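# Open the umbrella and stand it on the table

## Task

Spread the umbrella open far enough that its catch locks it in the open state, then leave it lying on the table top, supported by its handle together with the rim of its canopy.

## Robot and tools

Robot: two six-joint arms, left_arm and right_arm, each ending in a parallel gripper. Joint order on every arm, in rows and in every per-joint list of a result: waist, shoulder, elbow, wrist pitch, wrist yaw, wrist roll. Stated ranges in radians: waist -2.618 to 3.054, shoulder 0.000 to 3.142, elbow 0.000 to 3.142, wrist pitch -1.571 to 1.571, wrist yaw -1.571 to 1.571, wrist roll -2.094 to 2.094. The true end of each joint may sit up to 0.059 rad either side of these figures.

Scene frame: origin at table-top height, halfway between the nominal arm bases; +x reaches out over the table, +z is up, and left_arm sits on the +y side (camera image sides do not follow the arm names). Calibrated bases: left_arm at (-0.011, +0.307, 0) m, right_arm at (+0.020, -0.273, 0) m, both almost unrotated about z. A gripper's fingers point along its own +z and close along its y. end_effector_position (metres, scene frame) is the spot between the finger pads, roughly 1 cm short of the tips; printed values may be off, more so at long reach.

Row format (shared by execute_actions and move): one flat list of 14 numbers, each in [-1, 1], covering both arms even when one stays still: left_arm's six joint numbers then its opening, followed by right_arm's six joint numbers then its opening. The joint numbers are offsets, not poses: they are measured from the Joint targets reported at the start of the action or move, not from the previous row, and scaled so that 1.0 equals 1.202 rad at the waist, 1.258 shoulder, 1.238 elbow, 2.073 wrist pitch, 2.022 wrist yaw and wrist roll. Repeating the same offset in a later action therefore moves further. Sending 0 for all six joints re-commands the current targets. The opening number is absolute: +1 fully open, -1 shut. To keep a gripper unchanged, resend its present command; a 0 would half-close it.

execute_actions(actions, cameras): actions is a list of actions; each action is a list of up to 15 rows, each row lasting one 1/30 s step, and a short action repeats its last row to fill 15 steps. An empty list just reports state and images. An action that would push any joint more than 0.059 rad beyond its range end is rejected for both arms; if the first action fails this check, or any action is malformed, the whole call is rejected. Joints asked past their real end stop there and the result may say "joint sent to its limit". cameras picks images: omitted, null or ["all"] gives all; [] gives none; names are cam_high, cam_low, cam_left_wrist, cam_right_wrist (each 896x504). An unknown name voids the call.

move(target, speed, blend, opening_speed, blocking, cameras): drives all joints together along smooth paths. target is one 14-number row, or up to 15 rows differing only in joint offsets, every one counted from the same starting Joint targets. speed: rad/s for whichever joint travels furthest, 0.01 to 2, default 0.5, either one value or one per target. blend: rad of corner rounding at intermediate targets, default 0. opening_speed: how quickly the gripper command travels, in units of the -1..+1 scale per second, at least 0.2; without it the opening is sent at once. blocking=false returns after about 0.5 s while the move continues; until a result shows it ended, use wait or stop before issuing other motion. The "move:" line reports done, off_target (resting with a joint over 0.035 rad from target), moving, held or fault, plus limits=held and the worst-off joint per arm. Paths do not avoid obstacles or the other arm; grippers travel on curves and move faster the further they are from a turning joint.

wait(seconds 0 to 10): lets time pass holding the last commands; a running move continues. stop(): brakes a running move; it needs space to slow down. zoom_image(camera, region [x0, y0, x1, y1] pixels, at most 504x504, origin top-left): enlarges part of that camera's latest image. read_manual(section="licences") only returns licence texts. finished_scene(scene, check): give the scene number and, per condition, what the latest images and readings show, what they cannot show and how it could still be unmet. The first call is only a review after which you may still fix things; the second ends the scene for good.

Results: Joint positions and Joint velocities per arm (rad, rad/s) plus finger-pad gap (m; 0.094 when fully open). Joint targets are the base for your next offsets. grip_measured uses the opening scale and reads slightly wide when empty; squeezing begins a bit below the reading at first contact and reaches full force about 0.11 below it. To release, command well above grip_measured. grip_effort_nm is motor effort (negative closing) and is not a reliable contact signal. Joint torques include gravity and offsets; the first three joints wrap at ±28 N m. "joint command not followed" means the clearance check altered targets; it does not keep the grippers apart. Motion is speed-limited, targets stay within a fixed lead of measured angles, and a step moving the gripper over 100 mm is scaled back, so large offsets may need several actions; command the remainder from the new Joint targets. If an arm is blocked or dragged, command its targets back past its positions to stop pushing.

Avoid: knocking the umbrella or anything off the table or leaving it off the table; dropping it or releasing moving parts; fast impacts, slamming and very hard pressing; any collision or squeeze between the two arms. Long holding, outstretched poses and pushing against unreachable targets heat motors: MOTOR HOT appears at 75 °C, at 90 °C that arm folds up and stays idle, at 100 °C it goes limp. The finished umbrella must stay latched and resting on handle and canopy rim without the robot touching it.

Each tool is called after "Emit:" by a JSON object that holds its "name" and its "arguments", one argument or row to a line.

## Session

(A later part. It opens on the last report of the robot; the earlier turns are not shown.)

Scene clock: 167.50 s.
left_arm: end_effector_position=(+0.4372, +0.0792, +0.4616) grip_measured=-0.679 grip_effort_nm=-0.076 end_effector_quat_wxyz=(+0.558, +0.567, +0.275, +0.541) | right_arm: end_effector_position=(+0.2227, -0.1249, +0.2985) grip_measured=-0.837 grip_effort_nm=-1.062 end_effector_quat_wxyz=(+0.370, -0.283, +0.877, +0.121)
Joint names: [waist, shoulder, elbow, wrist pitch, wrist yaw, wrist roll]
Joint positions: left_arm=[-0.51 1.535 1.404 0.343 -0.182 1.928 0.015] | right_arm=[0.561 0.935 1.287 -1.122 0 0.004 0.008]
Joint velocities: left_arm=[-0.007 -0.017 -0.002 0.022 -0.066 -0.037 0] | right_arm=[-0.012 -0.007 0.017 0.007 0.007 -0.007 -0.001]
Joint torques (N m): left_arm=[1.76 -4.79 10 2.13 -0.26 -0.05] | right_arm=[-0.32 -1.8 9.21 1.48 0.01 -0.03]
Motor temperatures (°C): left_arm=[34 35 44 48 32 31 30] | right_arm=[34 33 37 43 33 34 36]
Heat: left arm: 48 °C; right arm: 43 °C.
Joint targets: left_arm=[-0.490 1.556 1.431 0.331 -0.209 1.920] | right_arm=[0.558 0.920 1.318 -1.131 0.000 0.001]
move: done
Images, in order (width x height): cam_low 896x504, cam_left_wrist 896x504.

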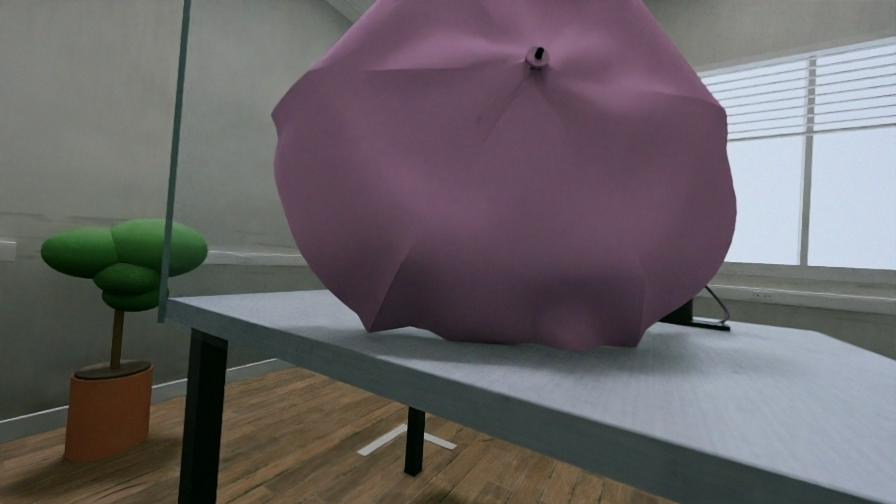

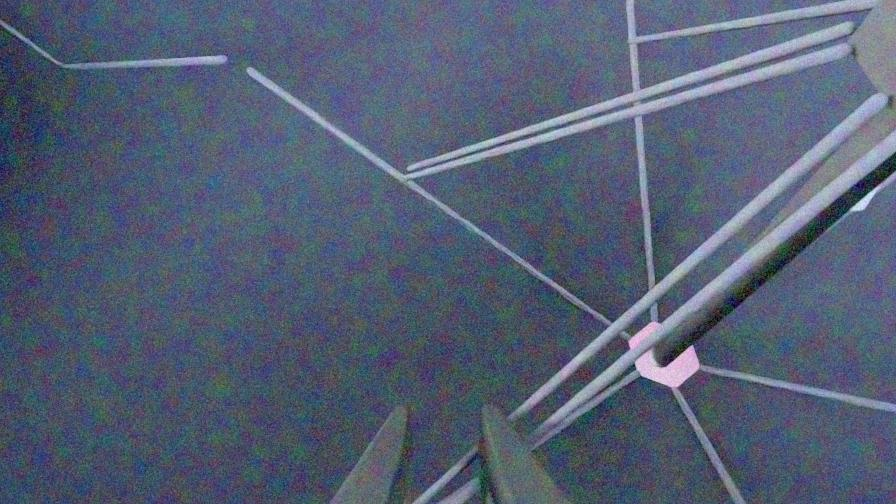

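Emit:
{"name": "move", "arguments": {
  "target": [-0.079,-0.3124,-0.3126,0.0053,-0.0208,0.002,-0.68,0,0,0,0,0,0,-0.95],
  "speed": 0.2,
  "cameras": ["cam_left_wrist","cam_low"]
}}

Scene clock: 188.87 s.
left_arm: end_effector_position=(+0.3490, +0.1116, +0.4485) grip_measured=-0.679 grip_effort_nm=-0.071 end_effector_quat_wxyz=(+0.566, +0.561, +0.276, +0.537) | right_arm: end_effector_position=(+0.2209, -0.1262, +0.2963) grip_measured=-0.837 grip_effort_nm=-1.062 end_effector_quat_wxyz=(+0.364, -0.283, +0.879, +0.119)
Joint names: [waist, shoulder, elbow, wrist pitch, wrist yaw, wrist roll]
Joint positions: left_arm=[-0.578 1.181 1.064 0.343 -0.244 1.928 0.015] | right_arm=[0.561 0.935 1.287 -1.135 0 0.004 0.008]
Joint velocities: left_arm=[-0.007 0.002 0.002 -0.022 -0.081 0.022 -0.001] | right_arm=[0.007 -0.012 -0.017 0.022 -0.022 0.022 0]
Joint torques (N m): left_arm=[-0.57 -4.78 6.22 2.21 -0.04 0] | right_arm=[-0.31 -1.78 9.24 1.58 0.01 -0.02]
Motor temperatures (°C): left_arm=[34 35 44 46 32 31 30] | right_arm=[34 33 38 43 33 34 37]
Heat: left arm: 46 °C; right arm: 43 °C.
Joint targets: left_arm=[-0.585 1.163 1.044 0.342 -0.251 1.924] | right_arm=[0.558 0.920 1.318 -1.131 0.000 0.001]
move: done
Images, in order (width x height): cam_low 896x504, cam_left_wrist 896x504.

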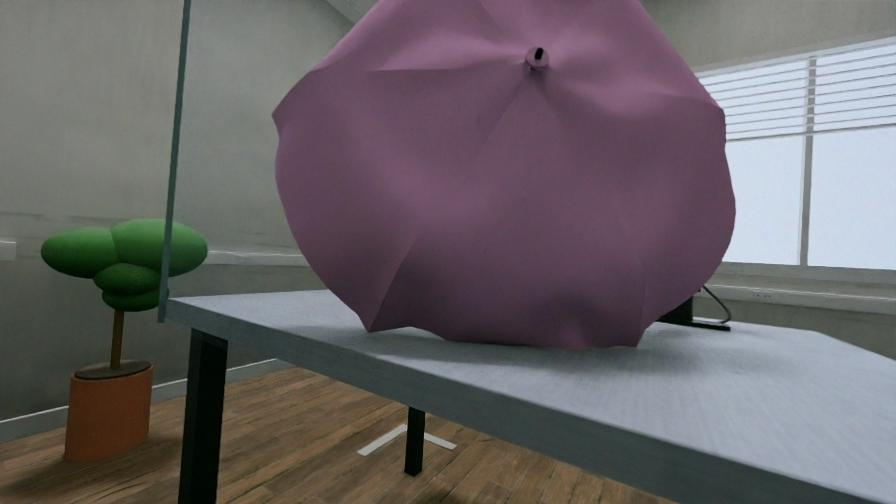

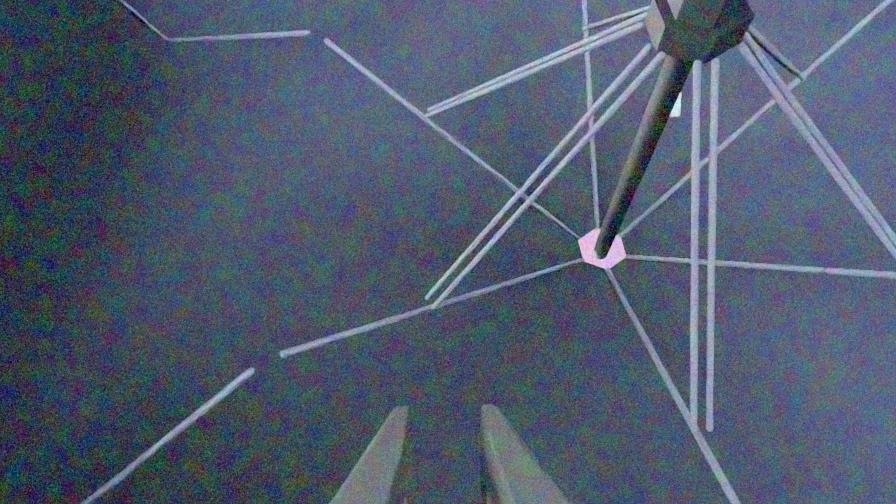

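Emit:
{"name": "execute_actions", "arguments": {
  "actions": []
}}

Scene clock: 203.90 s.
left_arm: end_effector_position=(+0.3491, +0.1117, +0.4485) grip_measured=-0.679 grip_effort_nm=-0.076 end_effector_quat_wxyz=(+0.566, +0.561, +0.277, +0.537) | right_arm: end_effector_position=(+0.2209, -0.1262, +0.2963) grip_measured=-0.837 grip_effort_nm=-1.067 end_effector_quat_wxyz=(+0.364, -0.283, +0.879, +0.119)
Joint names: [waist, shoulder, elbow, wrist pitch, wrist yaw, wrist roll]
Joint positions: left_arm=[-0.578 1.181 1.064 0.343 -0.245 1.928 0.015] | right_arm=[0.561 0.935 1.287 -1.135 0 0.004 0.008]
Joint velocities: left_arm=[0.002 -0.002 0.007 -0.066 -0.007 -0.037 0] | right_arm=[0.002 -0.007 -0.017 0.022 0.051 0.022 0]
Joint torques (N m): left_arm=[-0.57 -4.75 6.23 2.22 -0.05 0] | right_arm=[-0.31 -1.8 9.18 1.58 0 -0.02]
Motor temperatures (°C): left_arm=[34 35 42 46 32 31 30] | right_arm=[34 33 38 42 33 34 37]
Heat: left arm: 46 °C; right arm: 42 °C.
Joint targets: left_arm=[-0.585 1.163 1.044 0.342 -0.251 1.924] | right_arm=[0.558 0.920 1.318 -1.131 0.000 0.001]
Tool commands: left_gripper/opening=-0.68 right_gripper/opening=-0.95

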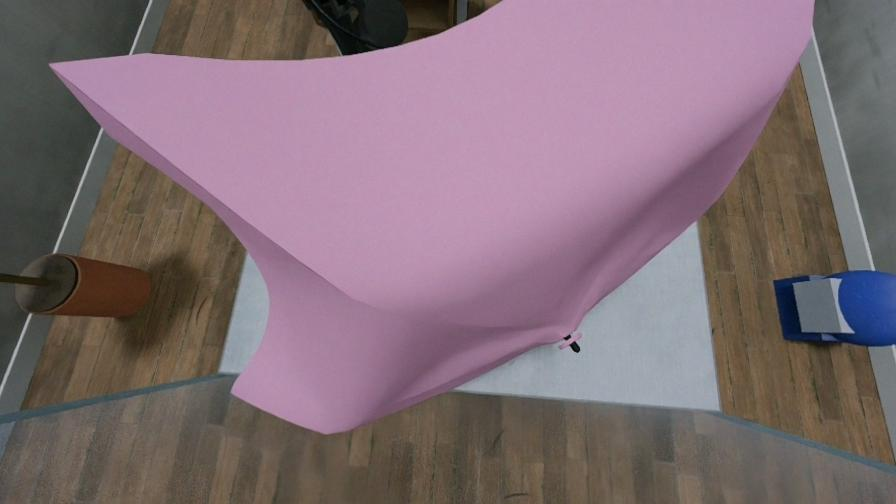

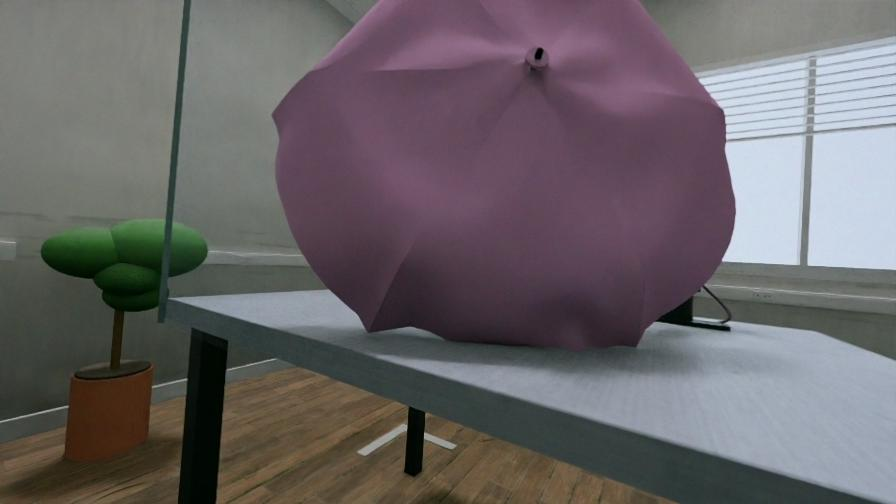

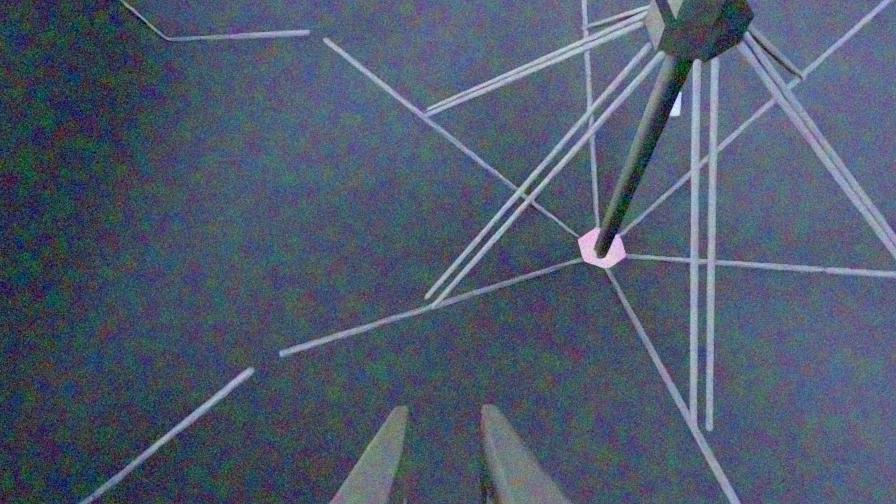

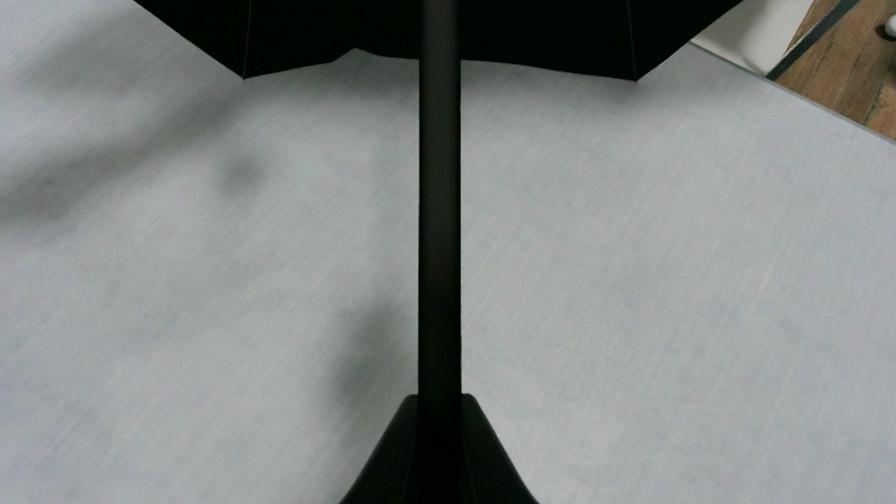

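Emit:
{"name": "move", "arguments": {
  "target": [0.0957, -0.0262, 0.0355, -0.1452, 0.2003, 0.003, -0.68, 0, 0, 0, 0, 0, 0, -0.95],
  "speed": 0.5,
  "cameras": ["cam_left_wrist"]
}}

Scene clock: 222.70 s.
left_arm: end_effector_position=(+0.3343, +0.0880, +0.3918) grip_measured=-0.679 grip_effort_nm=-0.071 end_effector_quat_wxyz=(+0.560, +0.688, +0.200, +0.416) | right_arm: end_effector_position=(+0.2209, -0.1262, +0.2963) grip_measured=-0.837 grip_effort_nm=-1.062 end_effector_quat_wxyz=(+0.364, -0.283, +0.879, +0.119)
Joint names: [waist, shoulder, elbow, wrist pitch, wrist yaw, wrist roll]
Joint positions: left_arm=[-0.477 1.15 1.064 0.059 0.147 1.93 0.015] | right_arm=[0.561 0.935 1.287 -1.135 0 0.004 0.008]
Joint velocities: left_arm=[-0.007 0.002 0.007 -0.007 0.022 0.081 -0.001] | right_arm=[-0.012 0.012 0.007 -0.022 -0.007 0.022 0.001]
Joint torques (N m): left_arm=[0.66 -4.75 9.78 2.18 0.04 0.04] | right_arm=[-0.38 -1.8 9.17 1.58 0.02 -0.01]
Motor temperatures (°C): left_arm=[34 35 42 47 32 31 30] | right_arm=[34 33 38 42 33 34 37]
Heat: left arm: 47 °C; right arm: 42 °C.
Joint targets: left_arm=[-0.470 1.130 1.088 0.041 0.154 1.929] | right_arm=[0.558 0.920 1.318 -1.131 0.000 0.001]
move: done
Images, in order (width x height): cam_left_wrist 896x504.

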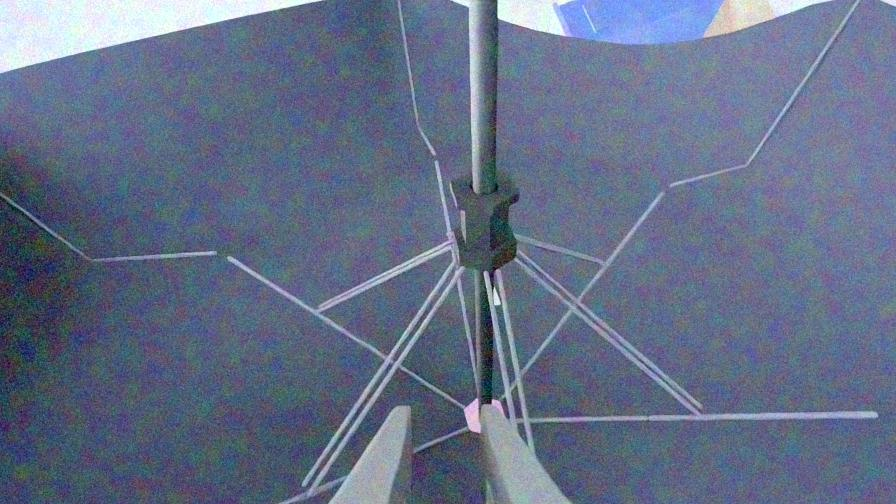

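Emit:
{"name": "move", "arguments": {
  "target": [0, 0, 0, 0, 0, 0, -0.68, 0, 0, 0, 0.097, 0, 0, -0.95],
  "speed": 0.2
}}

Scene clock: 239.47 s.
left_arm: end_effector_position=(+0.3343, +0.0879, +0.3916) grip_measured=-0.679 grip_effort_nm=-0.071 end_effector_quat_wxyz=(+0.560, +0.688, +0.200, +0.415) | right_arm: end_effector_position=(+0.2314, -0.1185, +0.3104) grip_measured=-0.837 grip_effort_nm=-1.062 end_effector_quat_wxyz=(+0.398, -0.279, +0.864, +0.130)
Joint names: [waist, shoulder, elbow, wrist pitch, wrist yaw, wrist roll]
Joint positions: left_arm=[-0.477 1.15 1.064 0.058 0.147 1.93 0.015] | right_arm=[0.561 0.935 1.287 -1.058 0 0.004 0.008]
Joint velocities: left_arm=[-0.017 0.017 -0.012 0.022 0.007 0.066 0] | right_arm=[0.012 0.007 0.002 -0.007 0.037 -0.051 -0.001]
Joint torques (N m): left_arm=[0.65 -4.72 9.8 2.18 0.06 0.04] | right_arm=[-0.36 -1.87 9.31 2.83 0.01 -0.01]
Motor temperatures (°C): left_arm=[34 35 43 48 32 31 30] | right_arm=[34 33 38 42 33 34 37]
Heat: left arm: 48 °C; right arm: 42 °C.
Joint targets: left_arm=[-0.470 1.130 1.088 0.041 0.154 1.930] | right_arm=[0.558 0.920 1.318 -0.930 0.000 0.001]
move: off_target (right_arm); right_arm: the wrist pitch is farthest, 0.128 rad from its target

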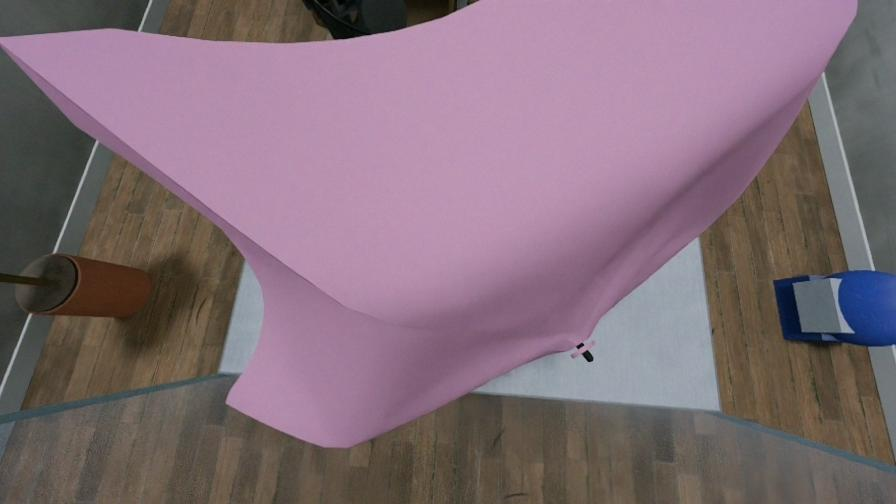

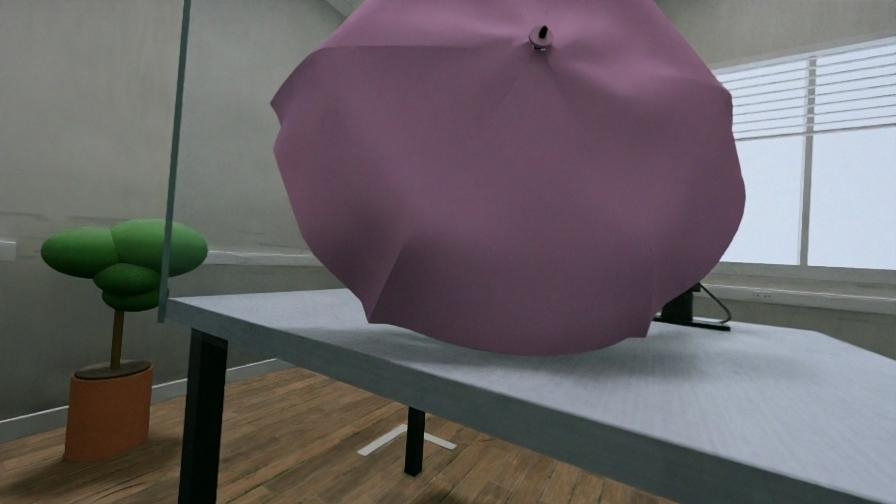

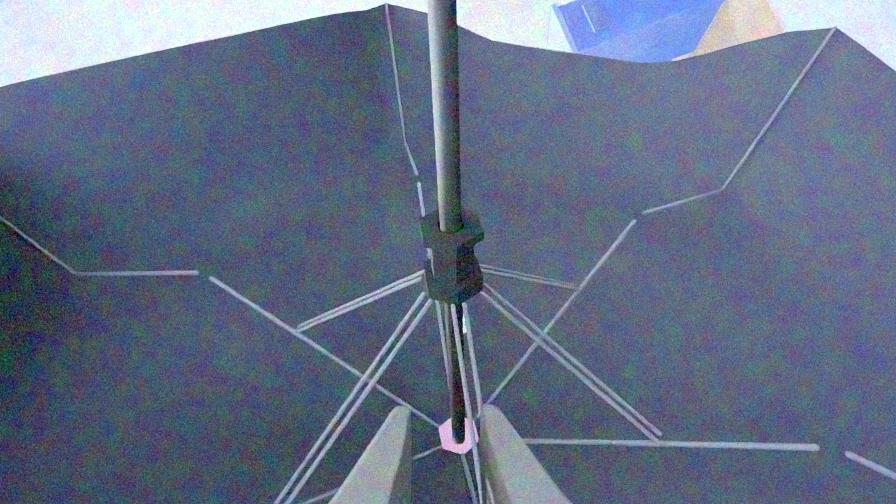

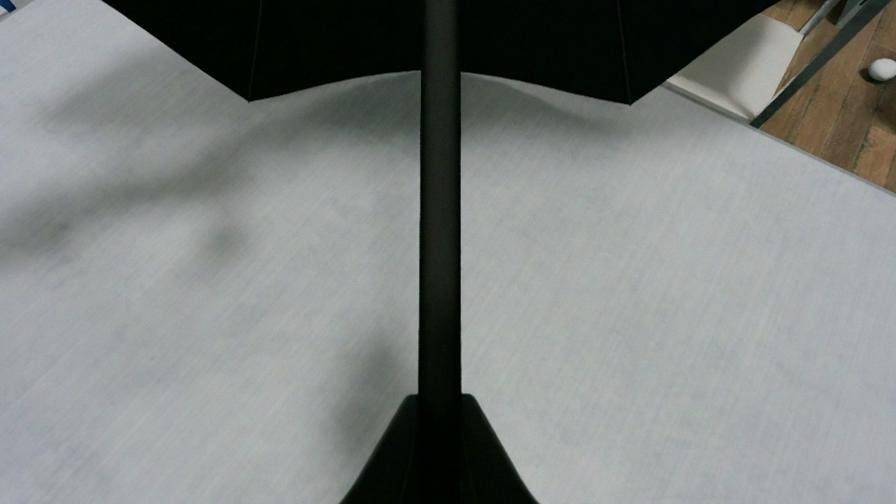

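Emit:
{"name": "move", "arguments": {
  "target": [0, 0, 0, 0, 0, 0, -0.68, 0, 0, 0, 0.0285, 0, 0, -0.95],
  "speed": 0.2,
  "cameras": ["cam_left_wrist"]
}}

Scene clock: 244.60 s.
left_arm: end_effector_position=(+0.3342, +0.0879, +0.3916) grip_measured=-0.679 grip_effort_nm=-0.071 end_effector_quat_wxyz=(+0.560, +0.688, +0.200, +0.415) | right_arm: end_effector_position=(+0.2326, -0.1153, +0.3139) grip_measured=-0.837 grip_effort_nm=-1.062 end_effector_quat_wxyz=(+0.404, -0.277, +0.861, +0.139)
Joint names: [waist, shoulder, elbow, wrist pitch, wrist yaw, wrist roll]
Joint positions: left_arm=[-0.477 1.15 1.064 0.058 0.148 1.93 0.015] | right_arm=[0.561 0.935 1.287 -1.04 -0.011 0.01 0.008]
Joint velocities: left_arm=[-0.007 -0.012 0.002 -0.007 0.066 -0.051 0] | right_arm=[0.002 -0.007 -0.017 -0.022 0.037 0.007 0]
Joint torques (N m): left_arm=[0.65 -4.74 9.76 2.19 0.05 0.04] | right_arm=[-0.31 -1.88 9.26 3.19 0.13 -0.09]
Motor temperatures (°C): left_arm=[34 35 43 49 32 31 30] | right_arm=[34 33 38 44 33 34 37]
Heat: left arm: 49 °C; right arm: 44 °C.
Joint targets: left_arm=[-0.470 1.130 1.088 0.041 0.154 1.930] | right_arm=[0.558 0.920 1.318 -0.871 0.000 0.001]
move: off_target (right_arm); right_arm: the wrist pitch is farthest, 0.169 rad from its target
Images, in order (width x height): cam_left_wrist 896x504.

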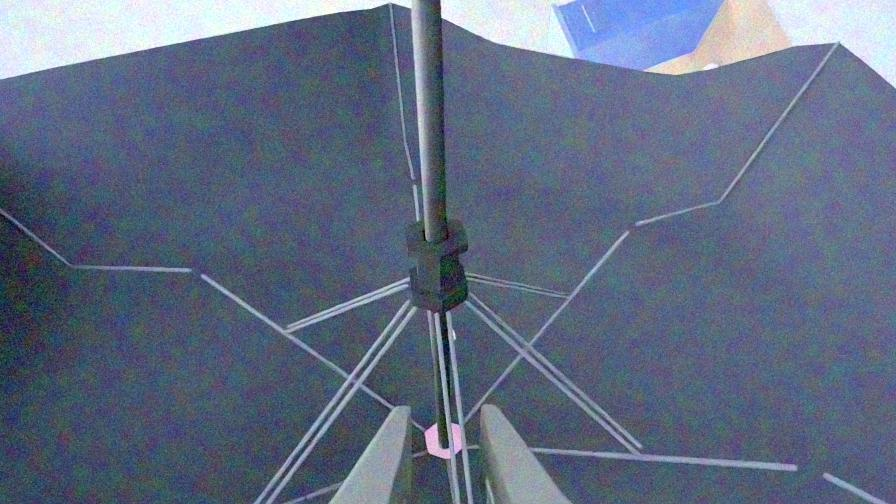

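Emit:
{"name": "move", "arguments": {
  "target": [0, 0, 0, 0, 0, 0, -0.68, 0, 0, 0, 0.0434, 0, 0, -0.95],
  "speed": 0.2,
  "cameras": ["cam_left_wrist", "cam_low"]
}}

Scene clock: 261.23 s.
left_arm: end_effector_position=(+0.3342, +0.0879, +0.3916) grip_measured=-0.679 grip_effort_nm=-0.076 end_effector_quat_wxyz=(+0.560, +0.688, +0.200, +0.415) | right_arm: end_effector_position=(+0.2365, -0.1090, +0.3226) grip_measured=-0.837 grip_effort_nm=-1.072 end_effector_quat_wxyz=(+0.419, -0.267, +0.854, +0.157)
Joint names: [waist, shoulder, elbow, wrist pitch, wrist yaw, wrist roll]
Joint positions: left_arm=[-0.477 1.15 1.064 0.058 0.148 1.93 0.015] | right_arm=[0.561 0.935 1.287 -0.995 -0.027 0.035 0.008]
Joint velocities: left_arm=[-0.002 -0.007 -0.012 -0.051 0.022 -0.081 -0.001] | right_arm=[-0.007 0.007 0.002 -0.007 0.007 0.007 -0.001]
Joint torques (N m): left_arm=[0.65 -4.78 9.8 2.18 0.05 0.04] | right_arm=[-0.39 -1.92 9.36 3.68 0.32 -0.34]
Motor temperatures (°C): left_arm=[34 35 43 49 32 31 30] | right_arm=[34 33 38 50 33 34 37]
Heat: left arm: 49 °C; right arm: 50 °C.
Joint targets: left_arm=[-0.470 1.130 1.088 0.042 0.154 1.929] | right_arm=[0.558 0.920 1.318 -0.781 0.000 0.000]
move: off_target (right_arm); right_arm: the wrist pitch is farthest, 0.214 rad from its target
Images, in order (width x height): cam_low 896x504, cam_left_wrist 896x504.

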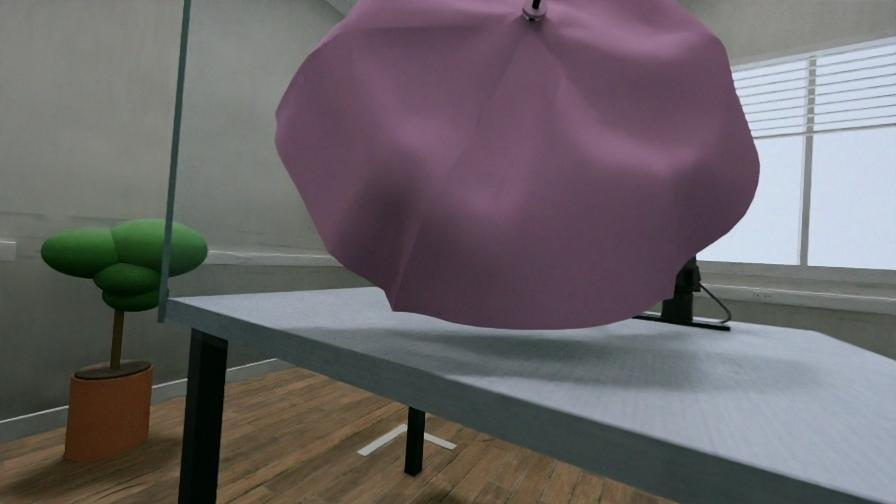

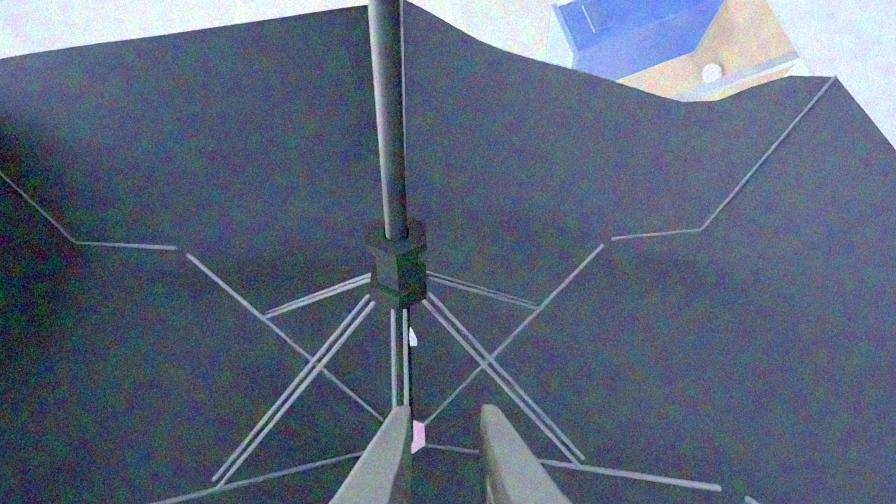

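Emit:
{"name": "execute_actions", "arguments": {
  "actions": [],
  "cameras": ["cam_high", "cam_right_wrist", "cam_left_wrist"]
}}

Scene clock: 289.17 s.
left_arm: end_effector_position=(+0.3342, +0.0879, +0.3916) grip_measured=-0.679 grip_effort_nm=-0.071 end_effector_quat_wxyz=(+0.560, +0.688, +0.200, +0.415) | right_arm: end_effector_position=(+0.2365, -0.1089, +0.3228) grip_measured=-0.837 grip_effort_nm=-1.067 end_effector_quat_wxyz=(+0.419, -0.266, +0.854, +0.157)
Joint names: [waist, shoulder, elbow, wrist pitch, wrist yaw, wrist roll]
Joint positions: left_arm=[-0.477 1.15 1.064 0.058 0.148 1.93 0.015] | right_arm=[0.561 0.935 1.287 -0.994 -0.028 0.036 0.008]
Joint velocities: left_arm=[0.002 0.012 -0.007 -0.022 -0.007 -0.007 0] | right_arm=[0.017 -0.017 -0.007 -0.051 0.022 -0.022 0]
Joint torques (N m): left_arm=[0.65 -4.74 9.8 2.19 0.05 0.04] | right_arm=[-0.34 -1.88 9.35 3.68 0.31 -0.32]
Motor temperatures (°C): left_arm=[34 35 43 50 32 31 30] | right_arm=[34 33 38 58 33 34 37]
Heat: left arm: 50 °C; right arm: 58 °C.
Joint targets: left_arm=[-0.470 1.130 1.088 0.042 0.154 1.929] | right_arm=[0.558 0.920 1.318 -0.781 0.001 0.000]
Tool commands: left_gripper/opening=-0.68 right_gripper/opening=-0.95
Images, in order (width x height): cam_high 896x504, cam_left_wrist 896x504, cam_right_wrist 896x504.

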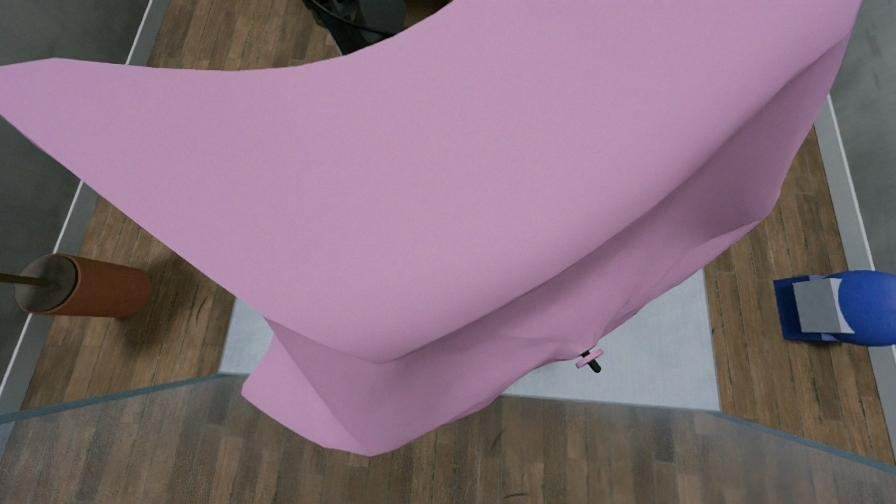

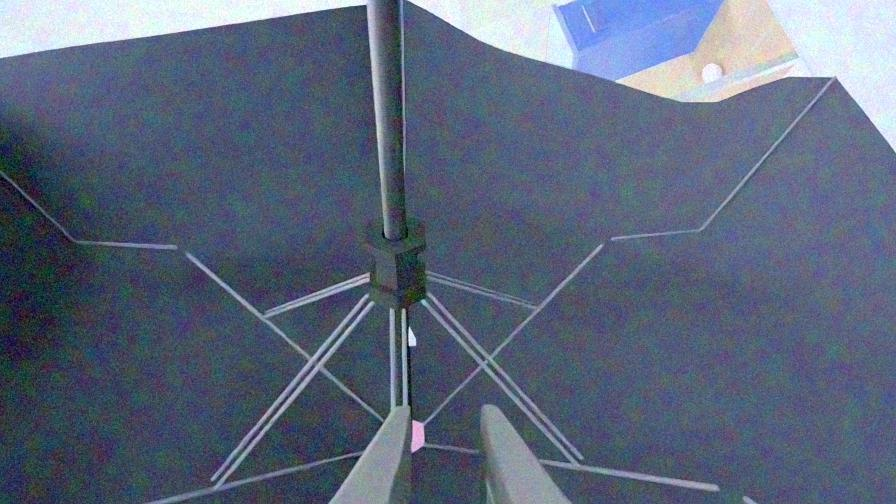

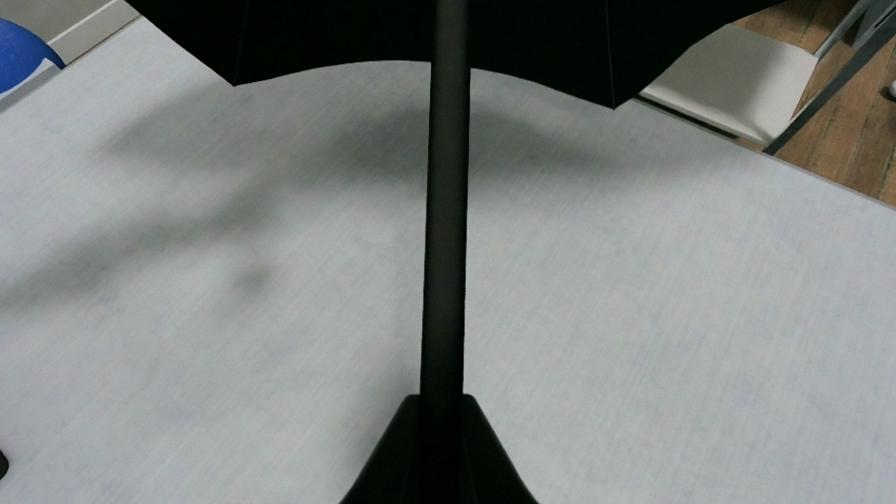

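Emit:
{"name": "move", "arguments": {
  "target": [0, 0, 0, 0, 0, 0, -0.68, 0, 0, 0, -0.06, 0, 0, -0.95],
  "speed": 0.2,
  "cameras": ["cam_left_wrist", "cam_low"]
}}

Scene clock: 333.57 s.
left_arm: end_effector_position=(+0.3342, +0.0879, +0.3916) grip_measured=-0.679 grip_effort_nm=-0.071 end_effector_quat_wxyz=(+0.560, +0.688, +0.200, +0.415) | right_arm: end_effector_position=(+0.2359, -0.1124, +0.3194) grip_measured=-0.837 grip_effort_nm=-1.062 end_effector_quat_wxyz=(+0.416, -0.275, +0.855, +0.144)
Joint names: [waist, shoulder, elbow, wrist pitch, wrist yaw, wrist roll]
Joint positions: left_arm=[-0.477 1.15 1.064 0.058 0.148 1.93 0.015] | right_arm=[0.561 0.935 1.287 -1.011 -0.013 0.013 0.008]
Joint velocities: left_arm=[-0.002 0.002 -0.002 -0.037 -0.095 0.007 0] | right_arm=[-0.022 -0.002 0.007 0.095 -0.037 -0.022 0]
Joint torques (N m): left_arm=[0.65 -4.74 9.8 2.19 0.05 0.03] | right_arm=[-0.34 -1.88 9.31 2.66 0.15 -0.11]
Motor temperatures (°C): left_arm=[34 35 44 51 32 31 30] | right_arm=[34 33 38 66 33 34 37]
Heat: left arm: 51 °C; right arm: 66 °C.
Joint targets: left_arm=[-0.470 1.130 1.088 0.042 0.154 1.929] | right_arm=[0.558 0.920 1.318 -0.905 0.000 0.001]
move: off_target (right_arm); right_arm: the wrist pitch is farthest, 0.106 rad from its target
Images, in order (width x height): cam_low 896x504, cam_left_wrist 896x504.

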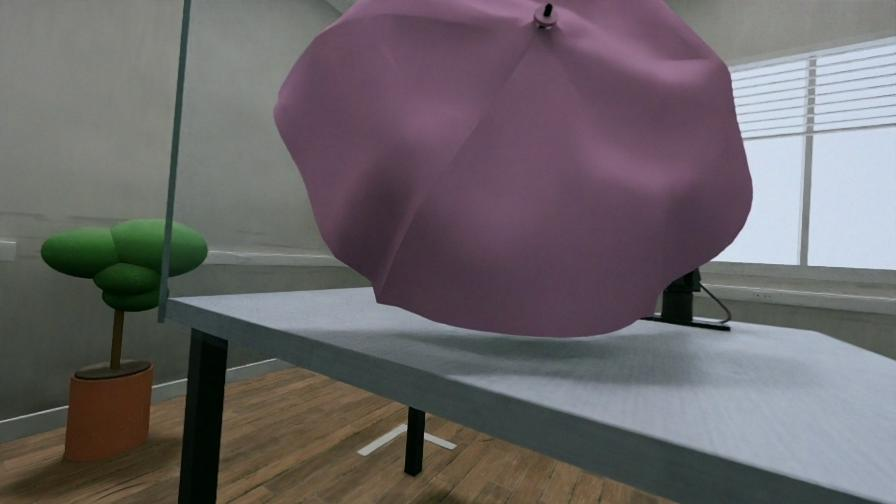

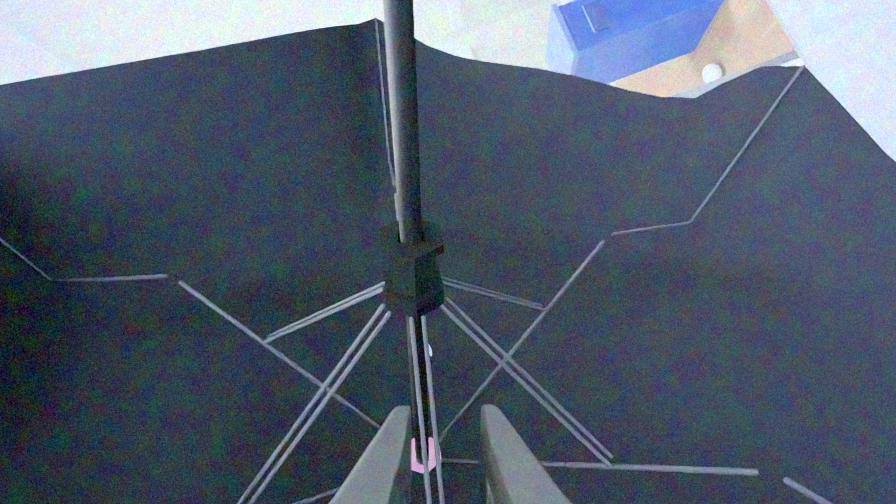

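Emit:
{"name": "move", "arguments": {
  "target": [-0.0679, 0.1868, 0.1212, 0.0569, -0.0406, 0.0, -0.5, 0, 0, 0, 0, 0, 0, -0.95],
  "speed": 0.5,
  "cameras": ["cam_left_wrist"]
}}

Scene clock: 341.10 s.
left_arm: end_effector_position=(+0.3720, +0.0447, +0.3999) grip_measured=-0.501 grip_effort_nm=0.071 end_effector_quat_wxyz=(+0.568, +0.678, +0.195, +0.424) | right_arm: end_effector_position=(+0.2360, -0.1125, +0.3194) grip_measured=-0.837 grip_effort_nm=-1.062 end_effector_quat_wxyz=(+0.416, -0.275, +0.855, +0.144)
Joint names: [waist, shoulder, elbow, wrist pitch, wrist yaw, wrist roll]
Joint positions: left_arm=[-0.546 1.359 1.206 0.158 0.078 1.931 0.023] | right_arm=[0.561 0.935 1.287 -1.011 -0.013 0.012 0.008]
Joint velocities: left_arm=[-0.007 -0.007 0.012 -0.037 -0.081 -0.007 0.001] | right_arm=[0.012 -0.007 -0.017 -0.051 -0.007 0.007 0]
Joint torques (N m): left_arm=[-0.47 -4.49 10.55 2.37 -0.08 0.04] | right_arm=[-0.34 -1.88 9.32 2.66 0.15 -0.1]
Motor temperatures (°C): left_arm=[34 35 44 51 32 31 30] | right_arm=[34 33 38 65 33 34 37]
Heat: left arm: 51 °C; right arm: 65 °C.
Joint targets: left_arm=[-0.552 1.365 1.238 0.160 0.072 1.930] | right_arm=[0.558 0.920 1.318 -0.905 0.000 0.001]
move: off_target (right_arm); right_arm: the wrist pitch is farthest, 0.106 rad from its target
Images, in order (width x height): cam_left_wrist 896x504.

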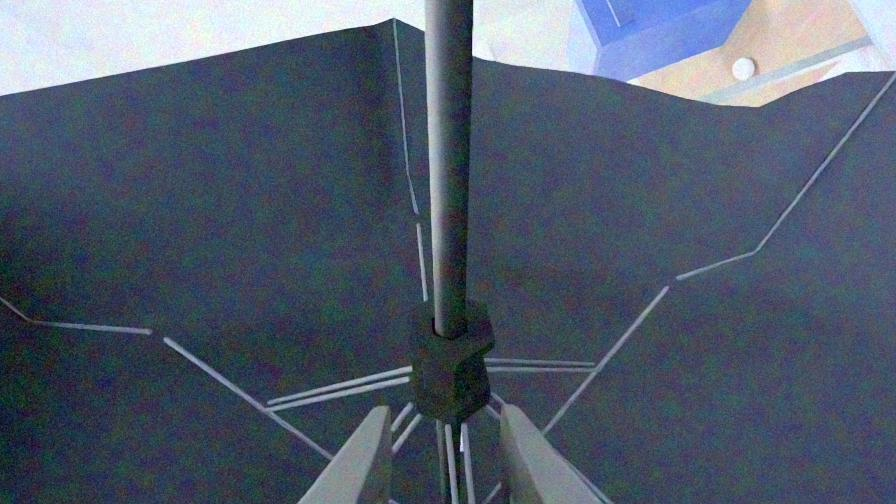

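Emit:
{"name": "move", "arguments": {
  "target": [-0.0186, 0.1542, 0.1365, 0.0096, -0.0109, 0.0, -0.5, 0, 0, 0, 0, 0, 0, -0.95],
  "speed": 0.4,
  "cameras": ["cam_left_wrist"]
}}

Scene clock: 344.63 s.
left_arm: end_effector_position=(+0.4091, +0.0113, +0.3998) grip_measured=-0.501 grip_effort_nm=0.046 end_effector_quat_wxyz=(+0.568, +0.679, +0.194, +0.422) | right_arm: end_effector_position=(+0.2379, -0.1141, +0.3201) grip_measured=-0.837 grip_effort_nm=-1.062 end_effector_quat_wxyz=(+0.419, -0.272, +0.855, +0.139)
Joint names: [waist, shoulder, elbow, wrist pitch, wrist yaw, wrist roll]
Joint positions: left_arm=[-0.568 1.546 1.373 0.175 0.059 1.931 0.023] | right_arm=[0.56 0.935 1.287 -1.008 0 0.011 0.008]
Joint velocities: left_arm=[-0.017 -0.012 -0.007 0.022 -0.022 -0.051 -0.001] | right_arm=[0.007 -0.002 0.007 -0.022 0.007 -0.007 0.001]
Joint torques (N m): left_arm=[-0.5 -5.57 10.73 2.4 -0.11 0.04] | right_arm=[-0.18 -1.87 9.35 2.62 0.02 -0.09]
Motor temperatures (°C): left_arm=[34 35 44 50 32 31 30] | right_arm=[34 33 38 65 33 34 37]
Heat: left arm: 50 °C; right arm: 65 °C.
Joint targets: left_arm=[-0.574 1.559 1.407 0.179 0.050 1.930] | right_arm=[0.558 0.920 1.318 -0.905 0.000 0.000]
move: off_target (right_arm); right_arm: the wrist pitch is farthest, 0.103 rad from its target
Images, in order (width x height): cam_left_wrist 896x504.

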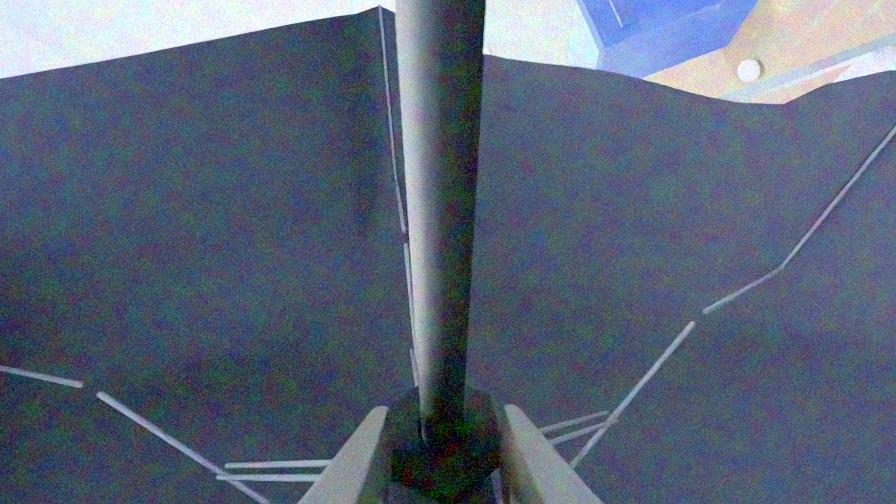

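Emit:
{"name": "move", "arguments": {
  "target": [0.0707, 0.0246, 0.0541, 0.0063, 0.0035, 0.0, -0.68, 0, 0, 0, -0.0482, 0, 0, -0.95],
  "speed": 0.15,
  "cameras": ["cam_left_wrist"]
}}

Scene clock: 351.80 s.
left_arm: end_effector_position=(+0.4221, +0.0194, +0.4112) grip_measured=-0.678 grip_effort_nm=-0.085 end_effector_quat_wxyz=(+0.575, +0.674, +0.188, +0.423) | right_arm: end_effector_position=(+0.2384, -0.1139, +0.3207) grip_measured=-0.837 grip_effort_nm=-1.053 end_effector_quat_wxyz=(+0.421, -0.272, +0.854, +0.138)
Joint names: [waist, shoulder, elbow, wrist pitch, wrist yaw, wrist roll]
Joint positions: left_arm=[-0.522 1.574 1.428 0.165 0.116 1.931 0.015] | right_arm=[0.56 0.935 1.287 -1.005 0 0.01 0.008]
Joint velocities: left_arm=[0.012 -0.012 0.007 0.022 0.066 0.066 0.001] | right_arm=[-0.017 0.027 0.002 0.007 -0.051 0.022 0.001]
Joint torques (N m): left_arm=[2.85 -5.55 11.67 2.63 -0.61 0.03] | right_arm=[-0.23 -1.89 9.35 1.65 0.01 -0.07]
Motor temperatures (°C): left_arm=[34 35 44 51 32 31 30] | right_arm=[34 33 38 65 33 34 37]
Heat: left arm: 51 °C; right arm: 65 °C.
Joint targets: left_arm=[-0.489 1.590 1.473 0.192 0.057 1.930] | right_arm=[0.558 0.920 1.318 -1.005 0.000 0.000]
move: off_target (left_arm); left_arm: the wrist yaw is farthest, 0.059 rad from its target
Images, in order (width x height): cam_left_wrist 896x504.

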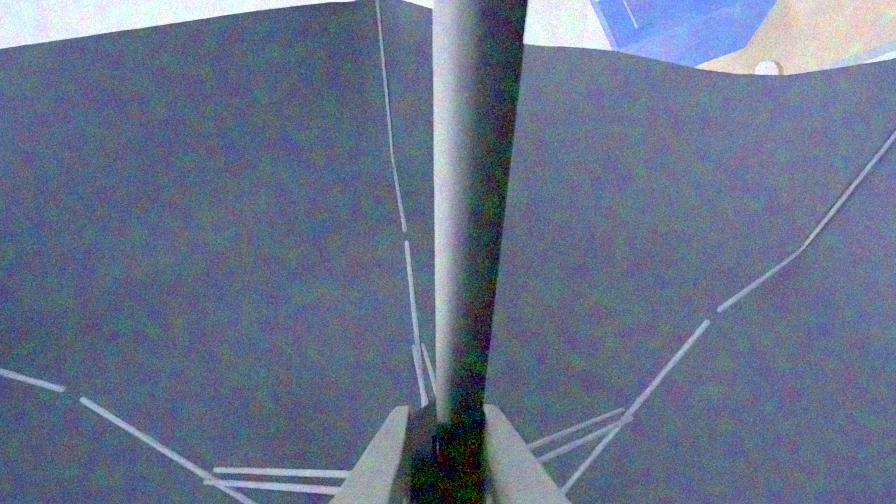

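Emit:
{"name": "move", "arguments": {
  "target": [0.0458, 0.0191, 0.0412, 0.0092, -0.0084, 0.0, -0.68, 0, 0, 0, -0.0492, 0, 0, -0.95],
  "speed": 0.15,
  "cameras": ["cam_left_wrist"]
}}

Scene clock: 358.27 s.
left_arm: end_effector_position=(+0.4314, +0.0237, +0.4153) grip_measured=-0.678 grip_effort_nm=-0.095 end_effector_quat_wxyz=(+0.578, +0.676, +0.183, +0.420) | right_arm: end_effector_position=(+0.2376, -0.1145, +0.3194) grip_measured=-0.837 grip_effort_nm=-1.057 end_effector_quat_wxyz=(+0.418, -0.273, +0.856, +0.138)
Joint names: [waist, shoulder, elbow, wrist pitch, wrist yaw, wrist roll]
Joint positions: left_arm=[-0.49 1.599 1.469 0.15 0.162 1.931 0.015] | right_arm=[0.56 0.935 1.287 -1.011 0 0.01 0.008]
Joint velocities: left_arm=[-0.007 -0.012 -0.007 -0.066 -0.007 0.095 0] | right_arm=[-0.007 0.002 -0.012 0.007 0.037 0.022 0]
Joint torques (N m): left_arm=[4.89 -5.85 12.52 2.99 -1.2 0.03] | right_arm=[-0.24 -1.91 9.31 0.8 0.03 -0.08]
Motor temperatures (°C): left_arm=[34 35 45 51 32 31 30] | right_arm=[34 33 39 63 33 34 37]
Heat: left arm: 51 °C; right arm: 63 °C.
Joint targets: left_arm=[-0.434 1.614 1.525 0.211 0.040 1.930] | right_arm=[0.558 0.920 1.318 -1.107 0.000 0.000]
move: off_target (left_arm, right_arm); left_arm: the wrist yaw is farthest, 0.122 rad from its target; right_arm: the wrist pitch is farthest, 0.096 rad from its target
Images, in order (width x height): cam_left_wrist 896x504.

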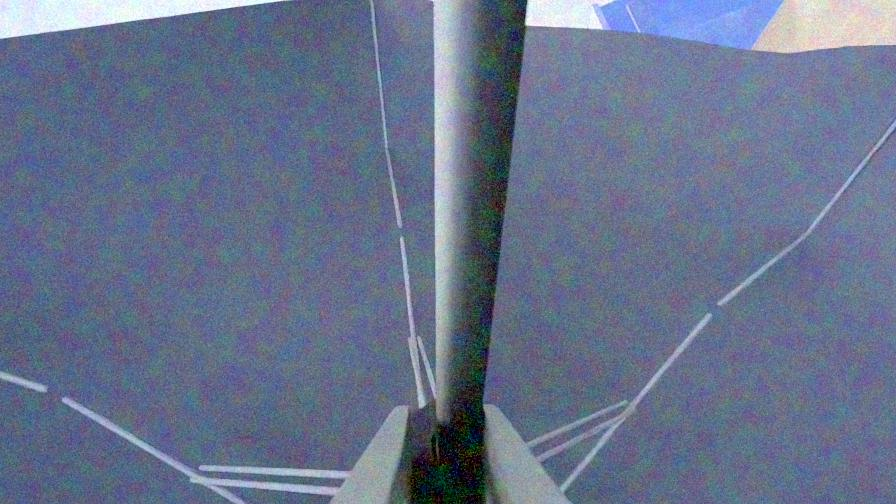

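Emit:
{"name": "move", "arguments": {
  "target": [0.0507, 0.0207, 0.0485, 0.014, -0.0193, 0.0, -0.68, 0, 0, 0, -0.0569, 0, 0, -0.95],
  "speed": 0.15,
  "cameras": ["cam_left_wrist"]
}}

Scene clock: 362.27 s.
left_arm: end_effector_position=(+0.4400, +0.0271, +0.4214) grip_measured=-0.678 grip_effort_nm=-0.085 end_effector_quat_wxyz=(+0.582, +0.676, +0.176, +0.416) | right_arm: end_effector_position=(+0.2362, -0.1158, +0.3207) grip_measured=-0.837 grip_effort_nm=-1.067 end_effector_quat_wxyz=(+0.417, -0.273, +0.856, +0.136)
Joint names: [waist, shoulder, elbow, wrist pitch, wrist yaw, wrist roll]
Joint positions: left_arm=[-0.461 1.626 1.517 0.134 0.208 1.931 0.015] | right_arm=[0.56 0.935 1.296 -1.024 0.002 0.01 0.008]
Joint velocities: left_arm=[-0.017 -0.012 -0.032 -0.037 0.051 -0.051 0] | right_arm=[-0.002 -0.002 0.007 -0.022 0.066 -0.095 -0.001]
Joint torques (N m): left_arm=[7.69 -6.11 13.49 3.47 -2.04 0.03] | right_arm=[-0.32 -1.85 8.43 -0.15 -0.02 -0.09]
Motor temperatures (°C): left_arm=[34 35 45 53 32 31 30] | right_arm=[34 33 39 61 33 34 37]
Heat: left arm: 53 °C; right arm: 61 °C.
Joint targets: left_arm=[-0.373 1.640 1.584 0.240 0.001 1.930] | right_arm=[0.558 0.920 1.318 -1.225 0.000 0.000]
move: off_target (left_arm, right_arm); left_arm: the wrist yaw is farthest, 0.207 rad from its target; right_arm: the wrist pitch is farthest, 0.201 rad from its target
Images, in order (width x height): cam_left_wrist 896x504.

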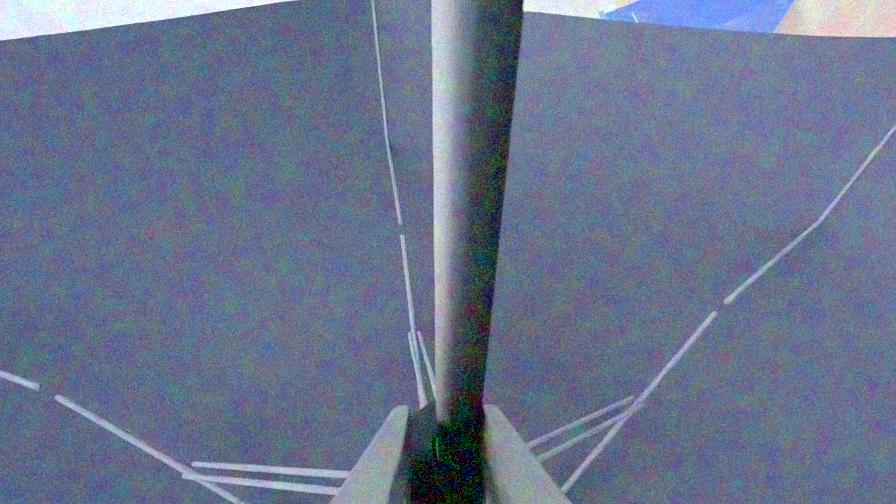

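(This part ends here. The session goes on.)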